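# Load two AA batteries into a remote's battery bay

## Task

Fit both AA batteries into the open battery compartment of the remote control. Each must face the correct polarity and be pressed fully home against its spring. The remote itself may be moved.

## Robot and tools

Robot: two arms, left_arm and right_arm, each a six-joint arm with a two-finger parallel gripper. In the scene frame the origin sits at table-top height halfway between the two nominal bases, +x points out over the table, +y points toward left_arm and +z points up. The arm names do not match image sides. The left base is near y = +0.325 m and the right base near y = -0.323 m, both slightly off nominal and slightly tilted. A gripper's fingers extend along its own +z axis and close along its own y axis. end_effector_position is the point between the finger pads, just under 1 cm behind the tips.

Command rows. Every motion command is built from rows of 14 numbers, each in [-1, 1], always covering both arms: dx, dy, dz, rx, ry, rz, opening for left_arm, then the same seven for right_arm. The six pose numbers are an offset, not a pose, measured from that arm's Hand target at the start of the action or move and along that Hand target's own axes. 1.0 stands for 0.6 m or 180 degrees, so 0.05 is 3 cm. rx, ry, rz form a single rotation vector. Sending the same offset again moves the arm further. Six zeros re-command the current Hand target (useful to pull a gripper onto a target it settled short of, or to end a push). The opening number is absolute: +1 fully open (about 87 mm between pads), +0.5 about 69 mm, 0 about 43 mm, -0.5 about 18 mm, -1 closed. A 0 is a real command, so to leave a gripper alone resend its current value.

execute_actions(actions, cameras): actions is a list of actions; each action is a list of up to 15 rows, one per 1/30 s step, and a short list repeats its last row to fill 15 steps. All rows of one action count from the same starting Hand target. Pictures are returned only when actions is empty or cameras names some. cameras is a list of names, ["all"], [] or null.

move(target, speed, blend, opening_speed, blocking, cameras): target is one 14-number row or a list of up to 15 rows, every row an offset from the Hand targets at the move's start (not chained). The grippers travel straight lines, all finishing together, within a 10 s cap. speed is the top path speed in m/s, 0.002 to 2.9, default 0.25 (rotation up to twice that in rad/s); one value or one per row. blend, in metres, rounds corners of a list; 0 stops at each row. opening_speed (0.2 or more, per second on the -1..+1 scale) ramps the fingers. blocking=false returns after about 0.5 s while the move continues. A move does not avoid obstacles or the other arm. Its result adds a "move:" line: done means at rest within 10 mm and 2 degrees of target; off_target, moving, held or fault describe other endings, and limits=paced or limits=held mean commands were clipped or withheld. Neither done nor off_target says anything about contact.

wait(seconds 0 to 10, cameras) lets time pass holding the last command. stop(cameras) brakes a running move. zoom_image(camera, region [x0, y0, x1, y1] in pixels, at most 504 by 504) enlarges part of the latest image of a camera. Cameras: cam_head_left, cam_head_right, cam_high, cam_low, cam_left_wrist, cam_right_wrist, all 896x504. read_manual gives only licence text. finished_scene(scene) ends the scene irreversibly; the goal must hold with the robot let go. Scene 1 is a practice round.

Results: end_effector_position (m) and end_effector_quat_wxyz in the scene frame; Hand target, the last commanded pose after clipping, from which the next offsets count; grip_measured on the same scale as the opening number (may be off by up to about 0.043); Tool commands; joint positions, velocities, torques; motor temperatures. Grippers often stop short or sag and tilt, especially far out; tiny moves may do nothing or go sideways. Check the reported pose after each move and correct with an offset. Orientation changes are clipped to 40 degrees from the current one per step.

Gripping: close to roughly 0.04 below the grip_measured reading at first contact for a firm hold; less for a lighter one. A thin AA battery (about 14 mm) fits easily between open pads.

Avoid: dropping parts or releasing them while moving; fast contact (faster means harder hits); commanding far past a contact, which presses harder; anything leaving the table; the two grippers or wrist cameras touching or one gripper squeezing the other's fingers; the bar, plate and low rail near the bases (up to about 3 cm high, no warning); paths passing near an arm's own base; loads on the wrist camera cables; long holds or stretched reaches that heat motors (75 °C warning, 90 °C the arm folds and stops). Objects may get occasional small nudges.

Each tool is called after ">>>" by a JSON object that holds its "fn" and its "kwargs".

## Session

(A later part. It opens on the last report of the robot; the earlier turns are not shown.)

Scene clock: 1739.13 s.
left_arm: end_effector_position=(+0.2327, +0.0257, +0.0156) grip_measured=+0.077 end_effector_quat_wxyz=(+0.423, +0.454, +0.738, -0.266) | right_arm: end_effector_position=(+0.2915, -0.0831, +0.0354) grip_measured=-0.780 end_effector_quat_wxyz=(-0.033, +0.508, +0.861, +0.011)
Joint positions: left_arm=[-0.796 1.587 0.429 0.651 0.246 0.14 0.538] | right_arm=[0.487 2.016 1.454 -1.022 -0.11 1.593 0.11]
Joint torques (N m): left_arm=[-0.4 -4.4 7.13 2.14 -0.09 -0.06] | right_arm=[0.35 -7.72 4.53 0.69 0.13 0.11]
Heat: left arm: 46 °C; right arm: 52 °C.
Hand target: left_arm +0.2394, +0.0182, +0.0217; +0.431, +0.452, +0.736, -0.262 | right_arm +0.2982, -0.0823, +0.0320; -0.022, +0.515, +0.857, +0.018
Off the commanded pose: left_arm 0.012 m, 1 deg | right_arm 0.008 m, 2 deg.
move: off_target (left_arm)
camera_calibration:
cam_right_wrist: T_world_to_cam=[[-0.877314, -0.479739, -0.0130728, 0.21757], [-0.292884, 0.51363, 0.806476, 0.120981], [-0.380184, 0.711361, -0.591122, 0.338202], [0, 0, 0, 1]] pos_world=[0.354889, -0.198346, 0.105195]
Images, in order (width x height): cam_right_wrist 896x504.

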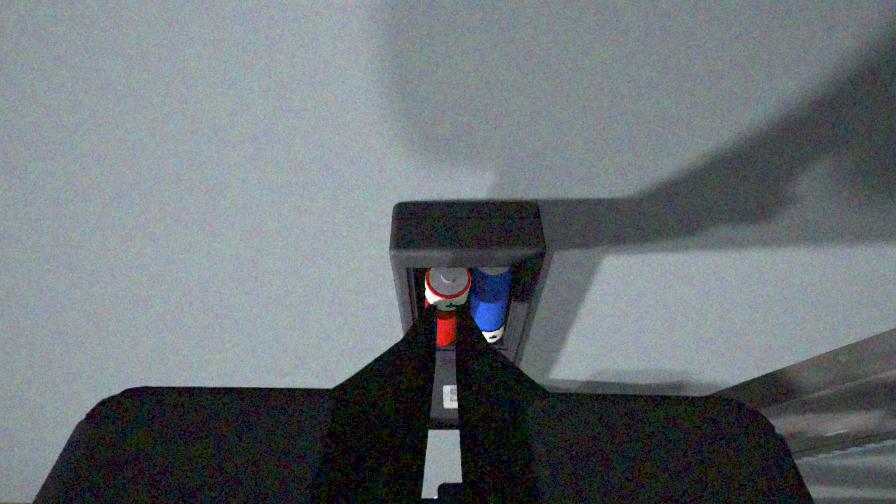

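>>> {"fn": "move", "kwargs": {"target": [0,0,0,0,0,0,0.03,0.0185,-0.0027,0.0243,0,0,0,-0.78], "speed": 0.05, "cameras": ["cam_right_wrist","cam_left_wrist"]}}

>>> {"fn": "zoom_image", "kwargs": {"camera": "cam_right_wrist", "region": [340, 200, 560, 420]}}

>>> {"fn": "zoom_image", "kwargs": {"camera": "cam_left_wrist", "region": [360, 0, 540, 90]}}

Scene clock: 1750.53 s.
left_arm: end_effector_position=(+0.2325, +0.0256, +0.0156) grip_measured=+0.077 end_effector_quat_wxyz=(+0.423, +0.454, +0.738, -0.265) | right_arm: end_effector_position=(+0.2855, -0.0719, +0.0306) grip_measured=-0.779 end_effector_quat_wxyz=(-0.035, +0.507, +0.861, +0.017)
Joint positions: left_arm=[-0.798 1.587 0.429 0.651 0.244 0.14 0.538] | right_arm=[0.518 2.016 1.434 -0.99 -0.118 1.623 0.11]
Joint torques (N m): left_arm=[-0.53 -4.46 7.12 2.12 -0.07 -0.03] | right_arm=[0.55 -6.65 2.85 0.91 0.23 0.15]
Heat: left arm: 46 °C; right arm: 51 °C.
Hand target: left_arm +0.2394, +0.0182, +0.0217; +0.431, +0.452, +0.736, -0.262 | right_arm +0.2914, -0.0724, +0.0180; -0.022, +0.515, +0.857, +0.018
Off the commanded pose: left_arm 0.012 m, 1 deg | right_arm 0.014 m, 2 deg.
move: off_target (left_arm, right_arm)
camera_calibration:
cam_left_wrist: T_world_to_cam=[[-0.891115, -0.453774, -0.00173516, 0.220337], [-0.448814, 0.881926, -0.144129, 0.103184], [0.0669324, -0.127657, -0.989557, 0.145399], [0, 0, 0, 1]] pos_world=[0.232924, 0.0275435, 0.159135]
cam_right_wrist: T_world_to_cam=[[-0.876398, -0.481113, -0.0213671, 0.217496], [-0.29624, 0.50359, 0.811566, 0.117379], [-0.379695, 0.717584, -0.58387, 0.325255], [0, 0, 0, 1]] pos_world=[0.348884, -0.187869, 0.099293]
Images, in order (width x height): cam_left_wrist 896x504, cam_right_wrist 896x504.

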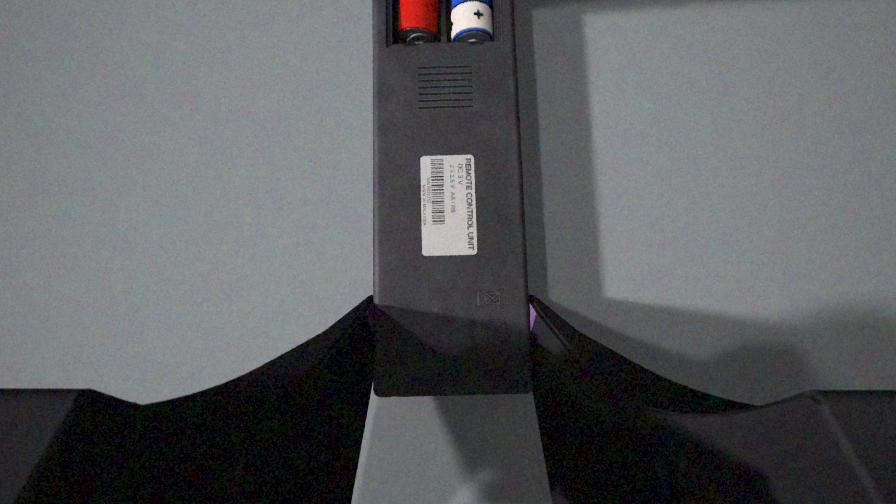

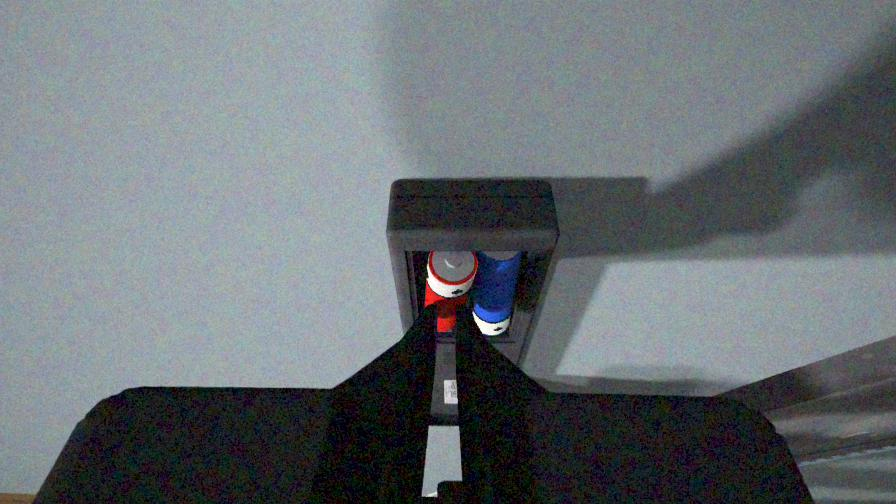

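Scaled by 2.291 from the camera's 896x504 image, which has a finer 1280x720 frame.

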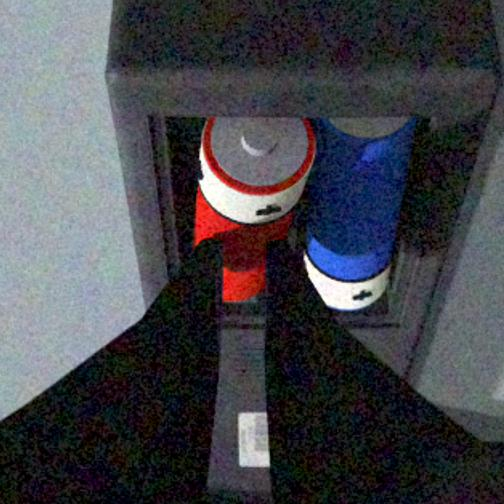

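Scaled by 2.800 from the camera's 896x504 image, which has a finer 1280x720 frame.

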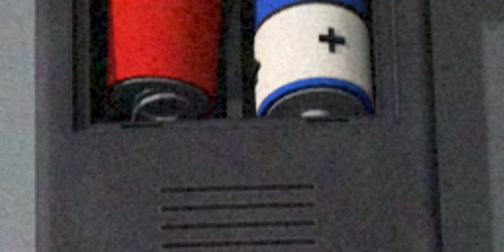

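>>> {"fn": "move", "kwargs": {"target": [[0,0,0,0,0,0,0.03,-0.0155,0.0018,-0.0542,0,0,0,-0.78],[0,0,0,0,0,0,0.03,-0.017,0.0016,-0.0277,0,0,0,-0.78]], "speed": 0.06, "cameras": ["cam_right_wrist"]}}

>>> {"fn": "zoom_image", "kwargs": {"camera": "cam_right_wrist", "region": [340, 200, 560, 420]}}

Scene clock: 1771.47 s.
left_arm: end_effector_position=(+0.2325, +0.0256, +0.0156) grip_measured=+0.077 end_effector_quat_wxyz=(+0.423, +0.454, +0.738, -0.265) | right_arm: end_effector_position=(+0.2897, -0.0765, +0.0358) grip_measured=-0.780 end_effector_quat_wxyz=(-0.035, +0.513, +0.858, +0.015)
Joint positions: left_arm=[-0.798 1.587 0.429 0.651 0.244 0.14 0.538] | right_arm=[0.501 2.015 1.453 -1.015 -0.118 1.62 0.11]
Joint torques (N m): left_arm=[-0.49 -4.38 7.13 2.15 -0.06 -0.05] | right_arm=[-0.72 -7.94 4.82 0.57 0.22 -0.12]
Heat: left arm: 46 °C; right arm: 49 °C.
Hand target: left_arm +0.2394, +0.0182, +0.0217; +0.431, +0.452, +0.736, -0.262 | right_arm +0.2972, -0.0819, +0.0340; -0.022, +0.515, +0.857, +0.018
Off the commanded pose: left_arm 0.012 m, 1 deg | right_arm 0.009 m, 2 deg.
move: off_target (left_arm)
camera_calibration:
cam_right_wrist: T_world_to_cam=[[-0.88309, -0.468862, -0.0179046, 0.221735], [-0.28689, 0.509368, 0.811319, 0.114535], [-0.371277, 0.721604, -0.58433, 0.331058], [0, 0, 0, 1]] pos_world=[0.351586, -0.19327, 0.104493]
Images, in order (width x height): cam_right_wrist 896x504.

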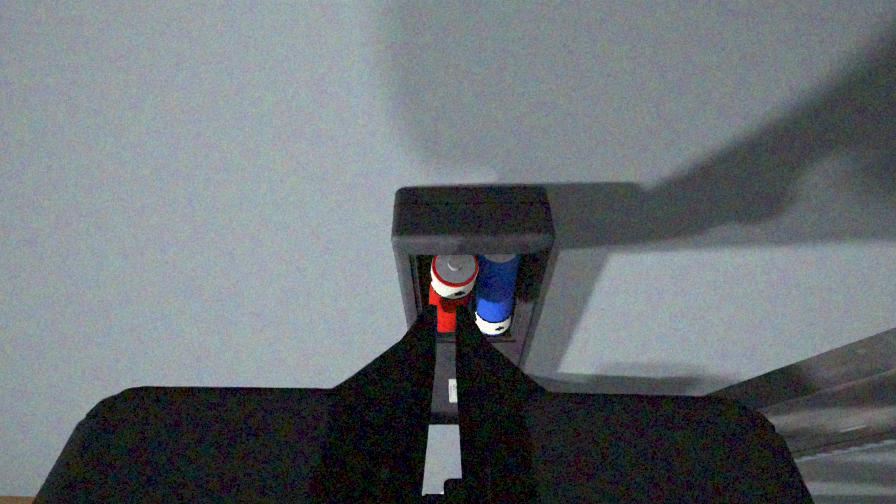

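Scaled by 2.291 from the camera's 896x504 image, which has a finer 1280x720 frame.

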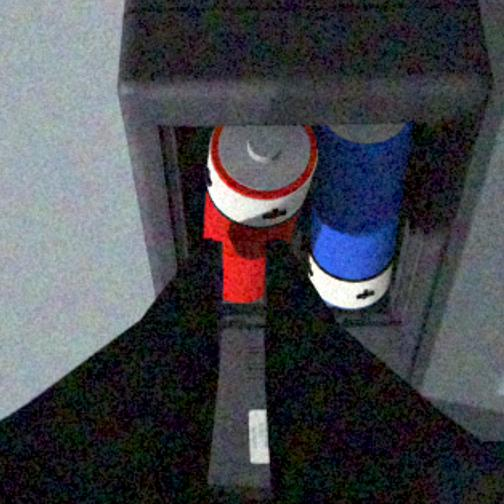

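>>> {"fn": "move", "kwargs": {"target": [[0,0,0,0,0,0,0.03,-0.0133,-0.0013,-0.0008,0,0,0,-0.78],[0,0,0,0,0,0,0.03,-0.0108,-0.0018,0.0427,0,0,0,-0.78]], "speed": 0.05, "cameras": ["cam_right_wrist","cam_left_wrist"]}}

>>> {"fn": "zoom_image", "kwargs": {"camera": "cam_right_wrist", "region": [340, 200, 560, 420]}}

>>> {"fn": "zoom_image", "kwargs": {"camera": "cam_left_wrist", "region": [360, 0, 540, 90]}}

Scene clock: 1782.10 s.
left_arm: end_effector_position=(+0.2332, +0.0250, +0.0155) grip_measured=+0.077 end_effector_quat_wxyz=(+0.423, +0.454, +0.738, -0.265) | right_arm: end_effector_position=(+0.2910, -0.0820, +0.0321) grip_measured=-0.779 end_effector_quat_wxyz=(-0.041, +0.513, +0.857, +0.025)
Joint positions: left_arm=[-0.798 1.59 0.433 0.651 0.244 0.14 0.538] | right_arm=[0.478 2.006 1.417 -0.98 -0.138 1.6 0.111]
Joint torques (N m): left_arm=[-0.51 -4.55 6.89 2.14 -0.06 -0.04] | right_arm=[-0.38 -4.89 2.02 1.12 0.45 -0.04]
Heat: left arm: 46 °C; right arm: 49 °C.
Hand target: left_arm +0.2394, +0.0182, +0.0217; +0.431, +0.452, +0.736, -0.262 | right_arm +0.2989, -0.0867, +0.0081; -0.022, +0.515, +0.857, +0.018
Off the commanded pose: left_arm 0.011 m, 1 deg | right_arm 0.026 m, 2 deg.
move: off_target (left_arm, right_arm)
camera_calibration:
cam_left_wrist: T_world_to_cam=[[-0.890839, -0.454314, -0.00213794, 0.220749], [-0.449303, 0.88169, -0.144047, 0.104046], [0.0673276, -0.127362, -0.989569, 0.14519], [0, 0, 0, 1]] pos_world=[0.233625, 0.0270445, 0.159135]
cam_right_wrist: T_world_to_cam=[[-0.884484, -0.465716, -0.0282279, 0.22129], [-0.285083, 0.491552, 0.822863, 0.118238], [-0.369346, 0.735857, -0.567538, 0.333428], [0, 0, 0, 1]] pos_world=[0.352585, -0.200417, 0.0981857]
Images, in order (width x height): cam_left_wrist 896x504, cam_right_wrist 896x504.

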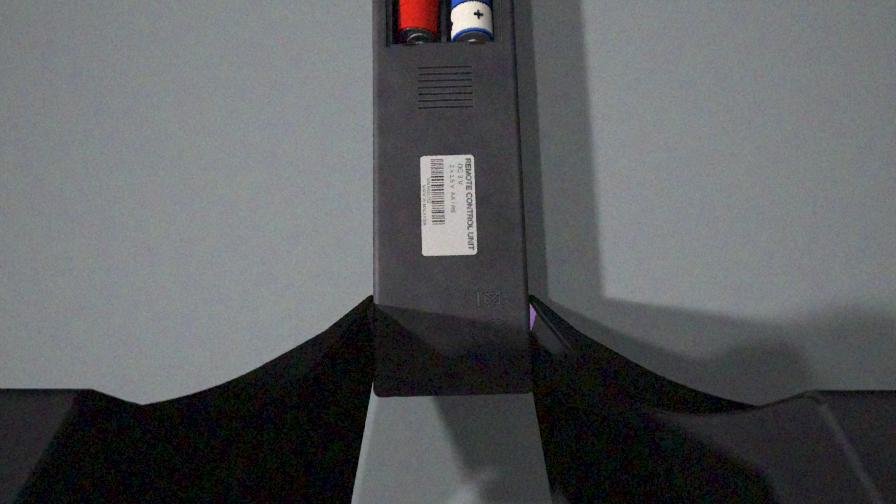

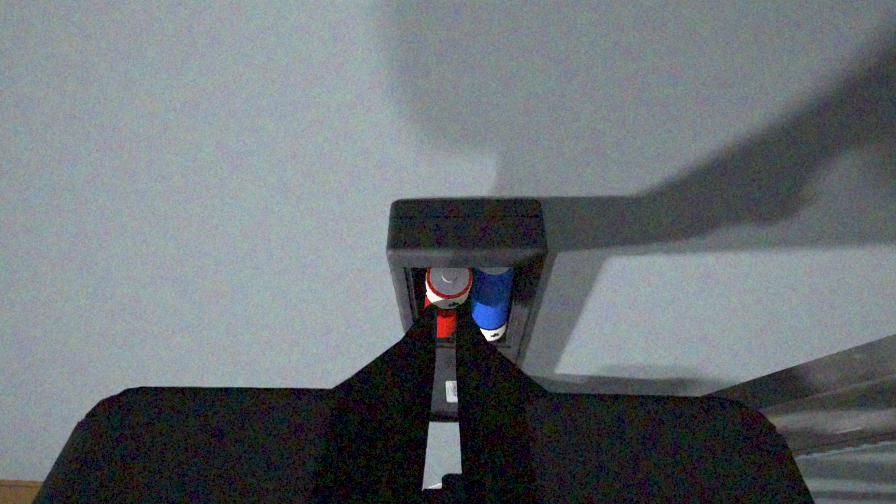

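Scaled by 2.291 from the camera's 896x504 image, which has a finer 1280x720 frame.

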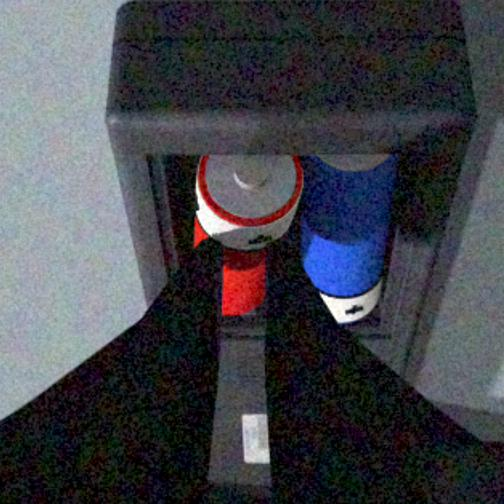

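Scaled by 2.800 from the camera's 896x504 image, which has a finer 1280x720 frame.

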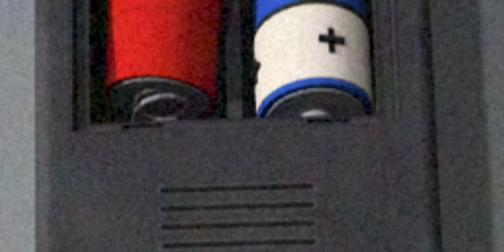

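>>> {"fn": "move", "kwargs": {"target": [0,0,0,0,0,0,0.03,0.0313,-0.0032,0.0385,0,0,0,-0.78], "speed": 0.05, "cameras": ["cam_right_wrist","cam_left_wrist"]}}

>>> {"fn": "zoom_image", "kwargs": {"camera": "cam_right_wrist", "region": [340, 200, 560, 420]}}

>>> {"fn": "zoom_image", "kwargs": {"camera": "cam_left_wrist", "region": [360, 0, 540, 90]}}

Scene clock: 1791.70 s.
left_arm: end_effector_position=(+0.2337, +0.0254, +0.0155) grip_measured=+0.077 end_effector_quat_wxyz=(+0.423, +0.454, +0.739, -0.264) | right_arm: end_effector_position=(+0.2833, -0.0640, +0.0275) grip_measured=-0.778 end_effector_quat_wxyz=(-0.046, +0.508, +0.859, +0.046)
Joint positions: left_arm=[-0.796 1.59 0.433 0.651 0.243 0.14 0.538] | right_arm=[0.518 1.995 1.376 -0.91 -0.166 1.631 0.111]
Joint torques (N m): left_arm=[-0.4 -4.6 6.95 2.14 -0.08 -0.05] | right_arm=[0.96 -2.35 0.99 1.27 0.76 0.17]
Motor temperatures (°C): left_arm=[27 33 47 43 26 27 32] | right_arm=[26 47 37 33 31 29 28]
Heat: left arm: 47 °C; right arm: 47 °C.
Hand target: left_arm +0.2394, +0.0182, +0.0217; +0.431, +0.452, +0.736, -0.262 | right_arm +0.2880, -0.0698, -0.0139; -0.022, +0.515, +0.857, +0.018
Off the commanded pose: left_arm 0.011 m, 1 deg | right_arm 0.042 m, 4 deg.
move: off_target (left_arm, right_arm)
camera_calibration:
cam_left_wrist: T_world_to_cam=[[-0.889993, -0.455968, -0.00243325, 0.221137], [-0.450904, 0.880878, -0.144015, 0.104352], [0.0678094, -0.127075, -0.989573, 0.145082], [0, 0, 0, 1]] pos_world=[0.234025, 0.0273463, 0.159135]
cam_right_wrist: T_world_to_cam=[[-0.878649, -0.473601, -0.0606403, 0.221488], [-0.302173, 0.453231, 0.838614, 0.11311], [-0.369684, 0.755171, -0.541341, 0.315329], [0, 0, 0, 1]] pos_world=[0.345361, -0.184496, 0.089276]
Images, in order (width x height): cam_left_wrist 896x504, cam_right_wrist 896x504.

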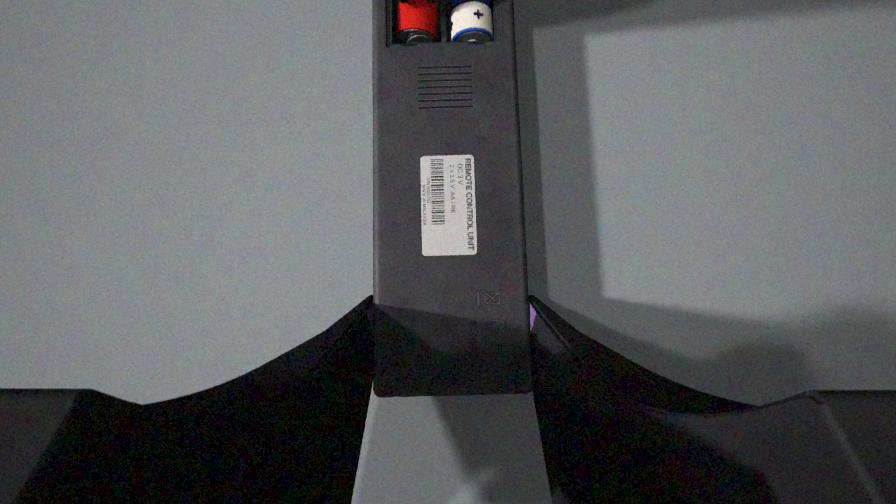

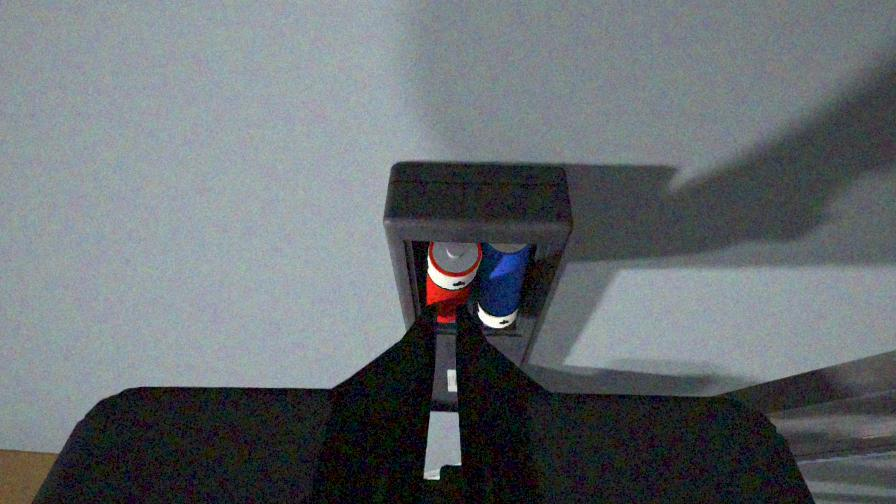

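Scaled by 2.291 from the camera's 896x504 image, which has a finer 1280x720 frame.

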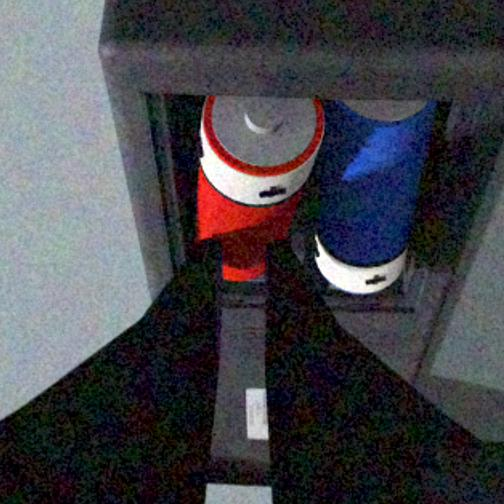

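Scaled by 2.800 from the camera's 896x504 image, which has a finer 1280x720 frame.

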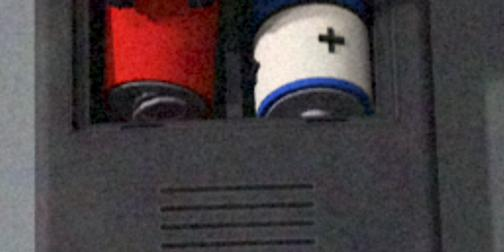

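>>> {"fn": "move", "kwargs": {"target": [[0,0,0,0,0,0,0.03,-0.0213,0.0068,-0.1113,0,-0.01,0,-0.78],[0,0,0,0,0,0,0.03,-0.0228,0.0067,-0.0847,0,-0.01,0,-0.58]], "speed": 0.06, "opening_speed": 0.5, "cameras": ["cam_right_wrist"]}}

>>> {"fn": "zoom_image", "kwargs": {"camera": "cam_right_wrist", "region": [340, 200, 560, 420]}}

Scene clock: 1829.37 s.
left_arm: end_effector_position=(+0.2337, +0.0254, +0.0155) grip_measured=+0.077 end_effector_quat_wxyz=(+0.423, +0.454, +0.739, -0.264) | right_arm: end_effector_position=(+0.2896, -0.0778, +0.0361) grip_measured=-0.580 end_effector_quat_wxyz=(-0.024, +0.512, +0.858, +0.005)
Joint positions: left_arm=[-0.796 1.59 0.433 0.651 0.243 0.14 0.538] | right_arm=[0.511 2.016 1.464 -1.03 -0.088 1.629 0.21]
Joint torques (N m): left_arm=[-0.44 -4.64 6.9 2.15 -0.06 -0.05] | right_arm=[-0.87 -8.01 5.31 0.55 0.27 -0.12]
Heat: left arm: 47 °C; right arm: 43 °C.
Hand target: left_arm +0.2394, +0.0182, +0.0217; +0.431, +0.452, +0.736, -0.262 | right_arm +0.2988, -0.0827, +0.0361; -0.008, +0.515, +0.857, +0.010
Off the commanded pose: left_arm 0.011 m, 1 deg | right_arm 0.010 m, 2 deg.
move: off_target (left_arm); target 2's new opening was sent with right_arm's hand 0.011 m and 2 deg from that target
camera_calibration:
cam_right_wrist: T_world_to_cam=[[-0.882381, -0.470379, -0.0121386, 0.22059], [-0.294841, 0.532618, 0.793339, 0.119673], [-0.366705, 0.703606, -0.608659, 0.330343], [0, 0, 0, 1]] pos_world=[0.351068, -0.192411, 0.108803]
Images, in order (width x height): cam_right_wrist 896x504.

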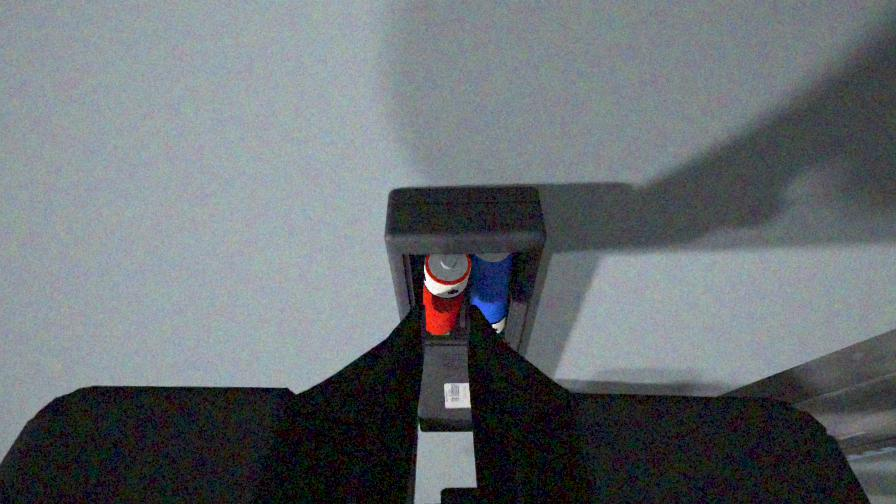

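Scaled by 2.291 from the camera's 896x504 image, which has a finer 1280x720 frame.

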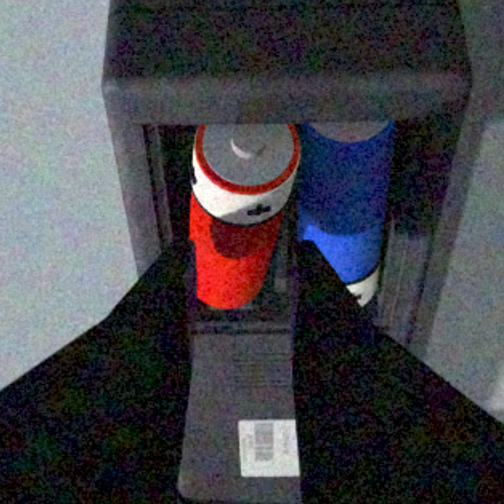

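>>> {"fn": "move", "kwargs": {"target": [[0,0,0,0,0,0,0.03,-0.013,0.0003,0.005,0,-0.01,0,-0.58],[0,0,0,0,0,0,0.03,-0.012,0.0003,0.0125,0,-0.01,0,-0.58]], "speed": 0.05, "cameras": ["cam_right_wrist"]}}

>>> {"fn": "zoom_image", "kwargs": {"camera": "cam_right_wrist", "region": [340, 200, 560, 420]}}

Scene clock: 1843.70 s.
left_arm: end_effector_position=(+0.2337, +0.0254, +0.0155) grip_measured=+0.077 end_effector_quat_wxyz=(+0.423, +0.454, +0.739, -0.264) | right_arm: end_effector_position=(+0.2928, -0.0837, +0.0291) grip_measured=-0.580 end_effector_quat_wxyz=(-0.011, +0.512, +0.859, -0.003)
Joint positions: left_arm=[-0.796 1.59 0.433 0.651 0.243 0.14 0.538] | right_arm=[0.508 2.024 1.451 -1.013 -0.058 1.625 0.21]
Joint torques (N m): left_arm=[-0.49 -4.64 6.9 2.16 -0.06 -0.05] | right_arm=[-0.79 -7.94 5.15 0.57 0.3 -0.11]
Heat: left arm: 47 °C; right arm: 46 °C.
Hand target: left_arm +0.2394, +0.0182, +0.0217; +0.431, +0.452, +0.736, -0.262 | right_arm +0.3023, -0.0888, +0.0284; +0.005, +0.515, +0.857, +0.002
Off the commanded pose: left_arm 0.011 m, 1 deg | right_arm 0.011 m, 2 deg.
move: off_target (left_arm, right_arm)
camera_calibration:
cam_right_wrist: T_world_to_cam=[[-0.881697, -0.471667, -0.0118201, 0.220221], [-0.306498, 0.553536, 0.774375, 0.135071], [-0.358705, 0.686387, -0.632616, 0.328328], [0, 0, 0, 1]] pos_world=[0.353339, -0.196256, 0.105713]
Images, in order (width x height): cam_right_wrist 896x504.

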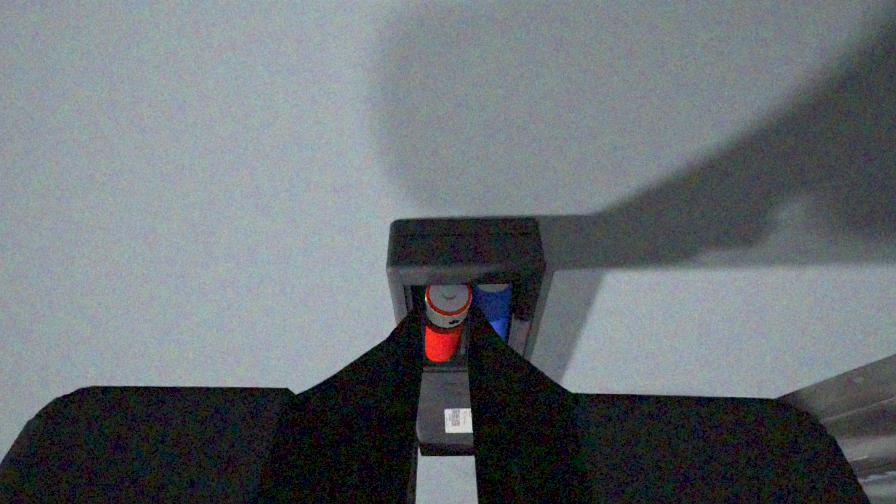

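Scaled by 2.291 from the camera's 896x504 image, which has a finer 1280x720 frame.

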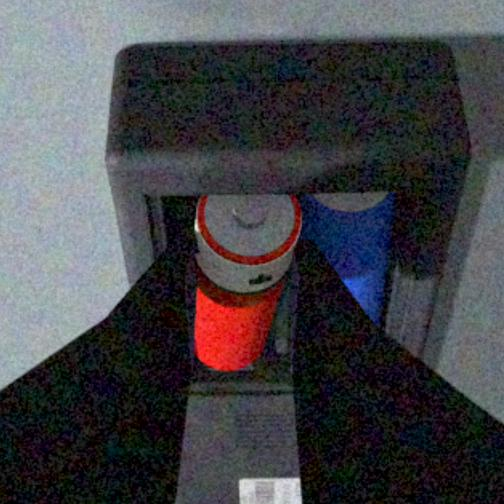

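>>> {"fn": "move", "kwargs": {"target": [0,0,0,0,0,0,0.03,0,0,0.006,0,0,0,-0.74], "speed": 0.05, "opening_speed": 0.4, "cameras": ["cam_right_wrist"]}}

>>> {"fn": "zoom_image", "kwargs": {"camera": "cam_right_wrist", "region": [340, 200, 560, 420]}}

Scene clock: 1856.80 s.
left_arm: end_effector_position=(+0.2337, +0.0254, +0.0155) grip_measured=+0.077 end_effector_quat_wxyz=(+0.423, +0.454, +0.739, -0.264) | right_arm: end_effector_position=(+0.2931, -0.0835, +0.0296) grip_measured=-0.615 end_effector_quat_wxyz=(-0.010, +0.512, +0.859, -0.002)
Joint positions: left_arm=[-0.796 1.59 0.433 0.651 0.243 0.14 0.538] | right_arm=[0.508 2.022 1.451 -1.012 -0.058 1.625 0.192]
Joint torques (N m): left_arm=[-0.42 -4.68 6.9 2.15 -0.07 -0.03] | right_arm=[-0.77 -7.6 4.34 0.69 0.3 -0.11]
Heat: left arm: 48 °C; right arm: 46 °C.
Hand target: left_arm +0.2394, +0.0182, +0.0217; +0.431, +0.452, +0.736, -0.262 | right_arm +0.3024, -0.0888, +0.0248; +0.005, +0.515, +0.857, +0.002
Off the commanded pose: left_arm 0.011 m, 1 deg | right_arm 0.012 m, 2 deg.
move: off_target (left_arm, right_arm)
camera_calibration:
cam_right_wrist: T_world_to_cam=[[-0.881642, -0.471706, -0.0141487, 0.220577], [-0.30806, 0.552549, 0.77446, 0.135008], [-0.3575, 0.687156, -0.632464, 0.328321], [0, 0, 0, 1]] pos_world=[0.353436, -0.196158, 0.106213]
Images, in order (width x height): cam_right_wrist 896x504.

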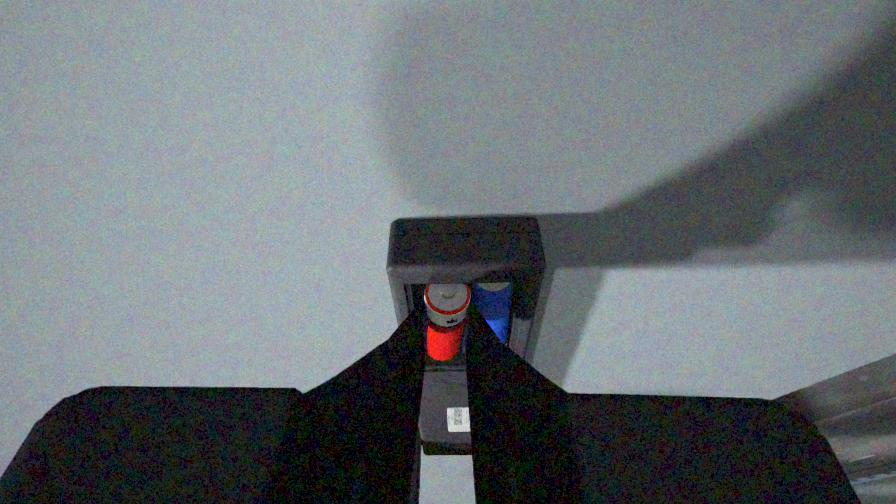

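Scaled by 2.291 from the camera's 896x504 image, which has a finer 1280x720 frame.

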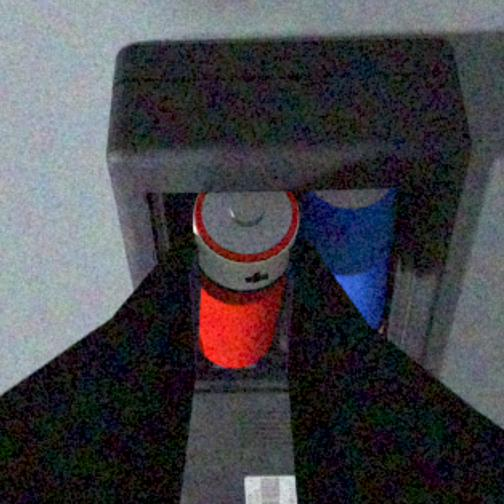

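>>> {"fn": "move", "kwargs": {"target": [0,0,0,0,0,0,0.03,0.055,-0.002,0.0063,0,0,0,-0.74], "speed": 0.05, "cameras": ["cam_right_wrist","cam_left_wrist"]}}

>>> {"fn": "zoom_image", "kwargs": {"camera": "cam_right_wrist", "region": [340, 200, 560, 420]}}

>>> {"fn": "zoom_image", "kwargs": {"camera": "cam_left_wrist", "region": [360, 0, 540, 90]}}

Scene clock: 1868.47 s.
left_arm: end_effector_position=(+0.2342, +0.0258, +0.0155) grip_measured=+0.077 end_effector_quat_wxyz=(+0.423, +0.453, +0.739, -0.264) | right_arm: end_effector_position=(+0.2833, -0.0616, +0.0283) grip_measured=-0.739 end_effector_quat_wxyz=(+0.004, +0.508, +0.861, +0.002)
Joint positions: left_arm=[-0.795 1.59 0.433 0.651 0.243 0.14 0.538] | right_arm=[0.582 2.019 1.45 -0.991 -0.036 1.69 0.13]
Joint torques (N m): left_arm=[-0.51 -4.57 6.91 2.13 -0.06 -0.03] | right_arm=[0.44 -6.6 4.68 0.63 0.06 0.1]
Heat: left arm: 48 °C; right arm: 46 °C.
Hand target: left_arm +0.2394, +0.0182, +0.0217; +0.431, +0.452, +0.736, -0.262 | right_arm +0.2859, -0.0603, +0.0208; +0.005, +0.515, +0.857, +0.002
Off the commanded pose: left_arm 0.011 m, 1 deg | right_arm 0.008 m, 1 deg.
move: off_target (left_arm)
camera_calibration:
cam_left_wrist: T_world_to_cam=[[-0.889308, -0.457302, -0.00246878, 0.221647], [-0.452226, 0.880213, -0.143935, 0.104525], [0.067995, -0.126886, -0.989584, 0.144953], [0, 0, 0, 1]] pos_world=[0.234525, 0.0277477, 0.159035]
cam_right_wrist: T_world_to_cam=[[-0.876302, -0.480476, -0.0351726, 0.220844], [-0.335093, 0.555437, 0.761054, 0.129078], [-0.346132, 0.678699, -0.647735, 0.305666], [0, 0, 0, 1]] pos_world=[0.34258, -0.17304, 0.107523]
Images, in order (width x height): cam_left_wrist 896x504, cam_right_wrist 896x504.

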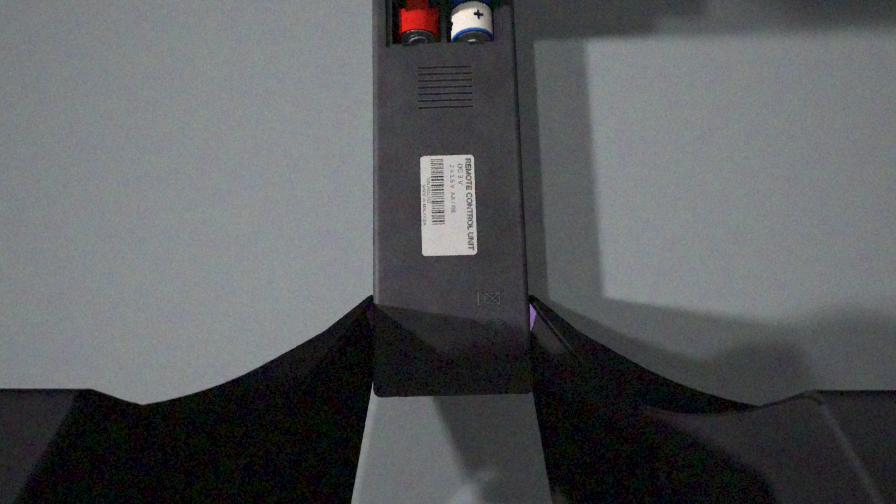

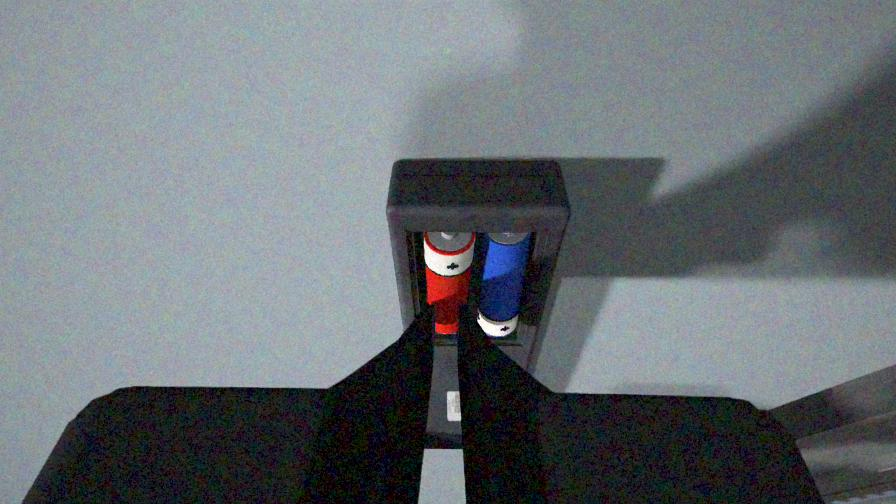

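Scaled by 2.291 from the camera's 896x504 image, which has a finer 1280x720 frame.

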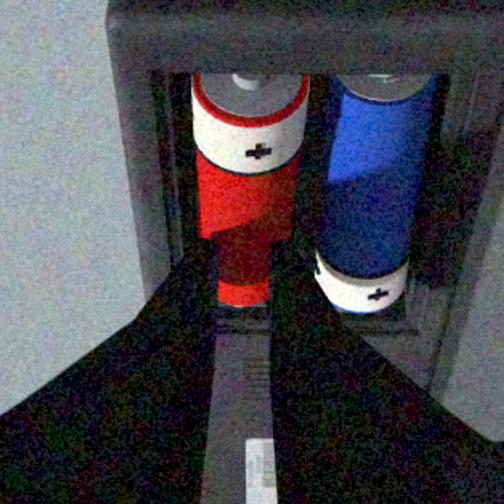

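Scaled by 2.800 from the camera's 896x504 image, which has a finer 1280x720 frame.

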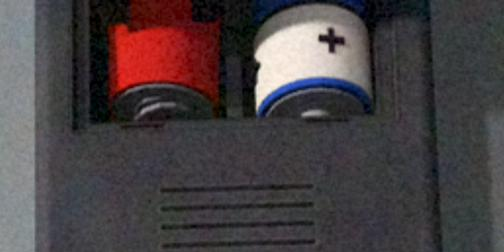

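>>> {"fn": "move", "kwargs": {"target": [[0,0,0,0,0,0,0.03,0,0.004,-0.03,0,0,0,-0.74],[0,0,0,0,0,0,0.03,-0.03,0.004,-0.1,0,0,0,-0.74]], "speed": 0.08, "cameras": ["cam_right_wrist","cam_left_wrist"]}}

>>> {"fn": "zoom_image", "kwargs": {"camera": "cam_right_wrist", "region": [360, 160, 580, 380]}}

>>> {"fn": "zoom_image", "kwargs": {"camera": "cam_left_wrist", "region": [360, 0, 540, 90]}}

Scene clock: 1879.10 s.
left_arm: end_effector_position=(+0.2342, +0.0258, +0.0155) grip_measured=+0.077 end_effector_quat_wxyz=(+0.423, +0.453, +0.739, -0.264) | right_arm: end_effector_position=(+0.2869, -0.0744, +0.0589) grip_measured=-0.740 end_effector_quat_wxyz=(-0.007, +0.513, +0.858, -0.021)
Joint positions: left_arm=[-0.795 1.59 0.433 0.651 0.243 0.14 0.538] | right_arm=[0.545 2.018 1.571 -1.165 -0.036 1.663 0.13]
Joint torques (N m): left_arm=[-0.5 -4.62 6.95 2.14 -0.06 -0.04] | right_arm=[-0.92 -11.04 8.51 0.13 0.06 -0.12]
Heat: left arm: 48 °C; right arm: 46 °C.
Hand target: left_arm +0.2394, +0.0182, +0.0217; +0.431, +0.452, +0.736, -0.262 | right_arm +0.2958, -0.0749, +0.0809; +0.005, +0.515, +0.857, +0.002
Off the commanded pose: left_arm 0.011 m, 1 deg | right_arm 0.024 m, 3 deg.
move: off_target (left_arm, right_arm)
camera_calibration:
cam_left_wrist: T_world_to_cam=[[-0.889308, -0.457302, -0.00246878, 0.221647], [-0.452226, 0.880213, -0.143935, 0.104525], [0.067995, -0.126886, -0.989584, 0.144953], [0, 0, 0, 1]] pos_world=[0.234525, 0.0277477, 0.159035]
cam_right_wrist: T_world_to_cam=[[-0.882188, -0.470664, 0.0148248, 0.218487], [-0.297008, 0.580574, 0.758103, 0.105212], [-0.365418, 0.664386, -0.651967, 0.340069], [0, 0, 0, 1]] pos_world=[0.348263, -0.184186, 0.138713]
Images, in order (width x height): cam_left_wrist 896x504, cam_right_wrist 896x504.

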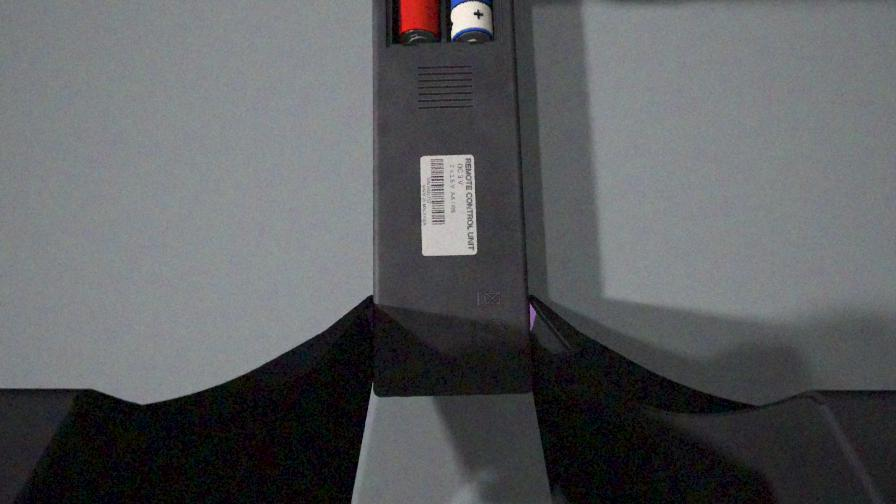

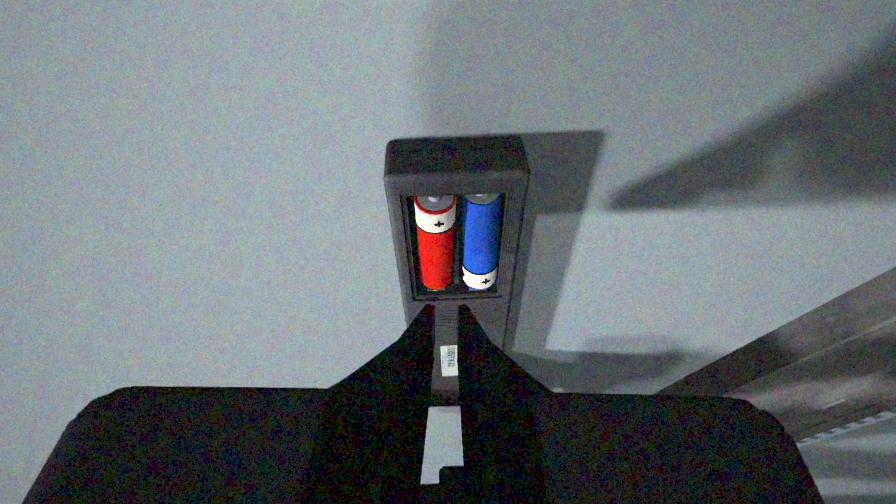

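Scaled by 2.291 from the camera's 896x504 image, which has a finer 1280x720 frame.

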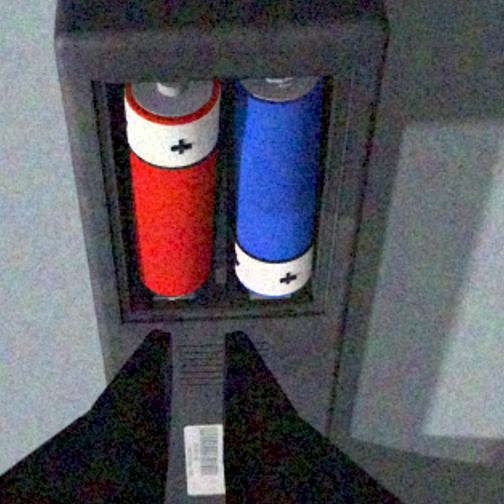

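Scaled by 2.800 from the camera's 896x504 image, which has a finer 1280x720 frame.

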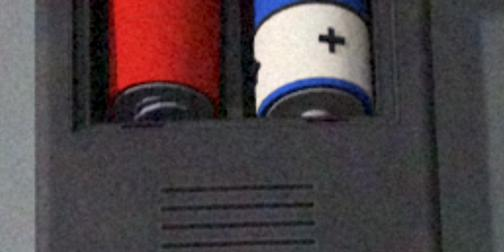

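>>> {"fn": "move", "kwargs": {"target": [0,0,0,0,0,0,0.03,-0.0227,-0.001,0.075,0,0,0,-0.58], "speed": 0.06, "opening_speed": 0.5, "cameras": ["cam_right_wrist"]}}

>>> {"fn": "zoom_image", "kwargs": {"camera": "cam_right_wrist", "region": [340, 200, 560, 420]}}

Scene clock: 1901.43 s.
left_arm: end_effector_position=(+0.2342, +0.0258, +0.0155) grip_measured=+0.077 end_effector_quat_wxyz=(+0.423, +0.453, +0.739, -0.264) | right_arm: end_effector_position=(+0.2944, -0.0849, +0.0350) grip_measured=-0.580 end_effector_quat_wxyz=(-0.001, +0.512, +0.859, -0.008)
Joint positions: left_arm=[-0.795 1.59 0.433 0.651 0.243 0.14 0.538] | right_arm=[0.513 2.018 1.471 -1.038 -0.036 1.63 0.21]
Joint torques (N m): left_arm=[-0.44 -4.53 6.93 2.15 -0.06 -0.04] | right_arm=[-0.96 -8.06 5.22 0.55 0.05 -0.13]
Heat: left arm: 48 °C; right arm: 48 °C.
Hand target: left_arm +0.2394, +0.0182, +0.0217; +0.431, +0.452, +0.736, -0.262 | right_arm +0.3022, -0.0873, +0.0360; +0.005, +0.515, +0.857, +0.002
Off the commanded pose: left_arm 0.011 m, 1 deg | right_arm 0.008 m, 1 deg.
move: off_target (left_arm)
camera_calibration:
cam_right_wrist: T_world_to_cam=[[-0.881346, -0.472268, -0.0138388, 0.221067], [-0.3161, 0.567629, 0.760183, 0.136133], [-0.351155, 0.674359, -0.649562, 0.330756], [0, 0, 0, 1]] pos_world=[0.354015, -0.195918, 0.11442]
Images, in order (width x height): cam_right_wrist 896x504.

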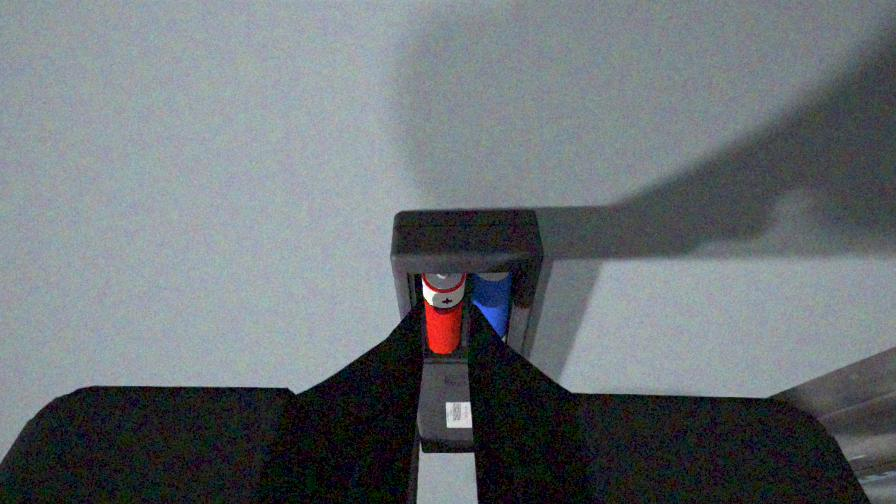

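Scaled by 2.291 from the camera's 896x504 image, which has a finer 1280x720 frame.

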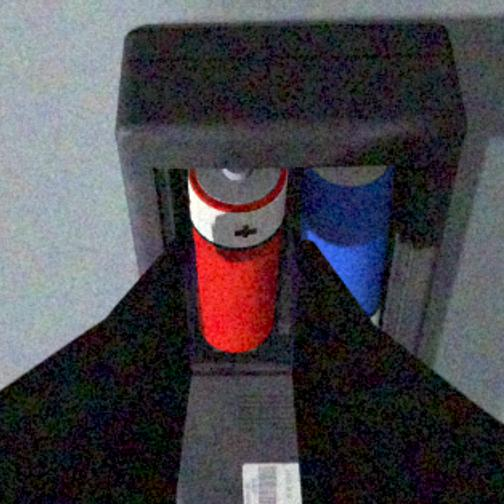

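>>> {"fn": "move", "kwargs": {"target": [[0,0,0,0,0,0,0.03,0.0085,0.0003,0.0175,0,0,0,-0.58],[0,0,0,0,0,0,0.03,0.0085,0.0003,0.019,0,0,0,-0.78]], "speed": 0.05, "opening_speed": 0.4, "cameras": ["cam_right_wrist"]}}

>>> {"fn": "zoom_image", "kwargs": {"camera": "cam_right_wrist", "region": [340, 200, 560, 420]}}

Scene clock: 1911.17 s.
left_arm: end_effector_position=(+0.2342, +0.0258, +0.0155) grip_measured=+0.077 end_effector_quat_wxyz=(+0.423, +0.453, +0.739, -0.264) | right_arm: end_effector_position=(+0.2954, -0.0831, +0.0302) grip_measured=-0.778 end_effector_quat_wxyz=(-0.001, +0.512, +0.859, -0.002)
Joint positions: left_arm=[-0.795 1.59 0.433 0.651 0.243 0.14 0.538] | right_arm=[0.513 2.021 1.454 -1.007 -0.042 1.63 0.111]
Joint torques (N m): left_arm=[-0.46 -4.59 6.98 2.15 -0.07 -0.05] | right_arm=[0.31 -7.21 4.63 0.66 0.13 0]
Heat: left arm: 48 °C; right arm: 48 °C.
Hand target: left_arm +0.2394, +0.0182, +0.0217; +0.431, +0.452, +0.736, -0.262 | right_arm +0.3001, -0.0828, +0.0246; +0.005, +0.515, +0.857, +0.002
Off the commanded pose: left_arm 0.011 m, 1 deg | right_arm 0.007 m, 1 deg.
move: off_target (left_arm)
camera_calibration:
cam_right_wrist: T_world_to_cam=[[-0.881077, -0.472362, -0.0240082, 0.222911], [-0.320435, 0.558818, 0.764882, 0.139539], [-0.347885, 0.681613, -0.643723, 0.326225], [0, 0, 0, 1]] pos_world=[0.354604, -0.195041, 0.10862]
Images, in order (width x height): cam_right_wrist 896x504.

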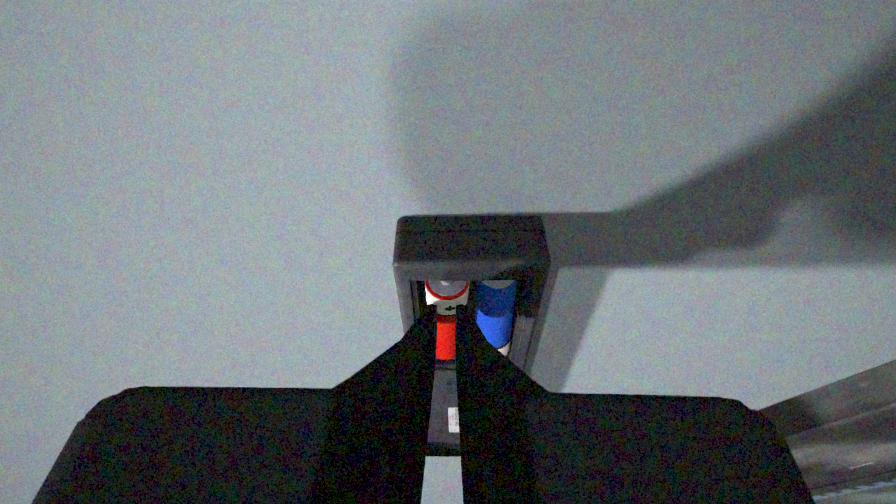

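Scaled by 2.291 from the camera's 896x504 image, which has a finer 1280x720 frame.

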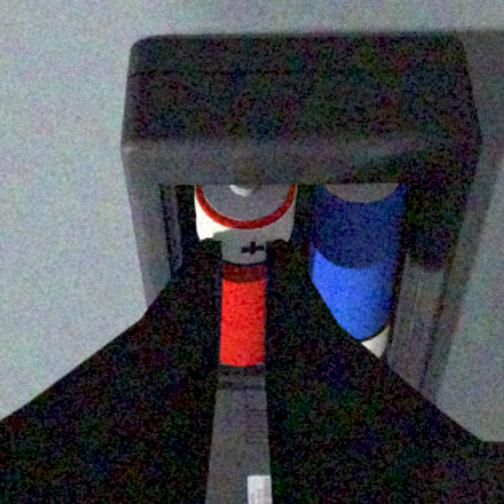

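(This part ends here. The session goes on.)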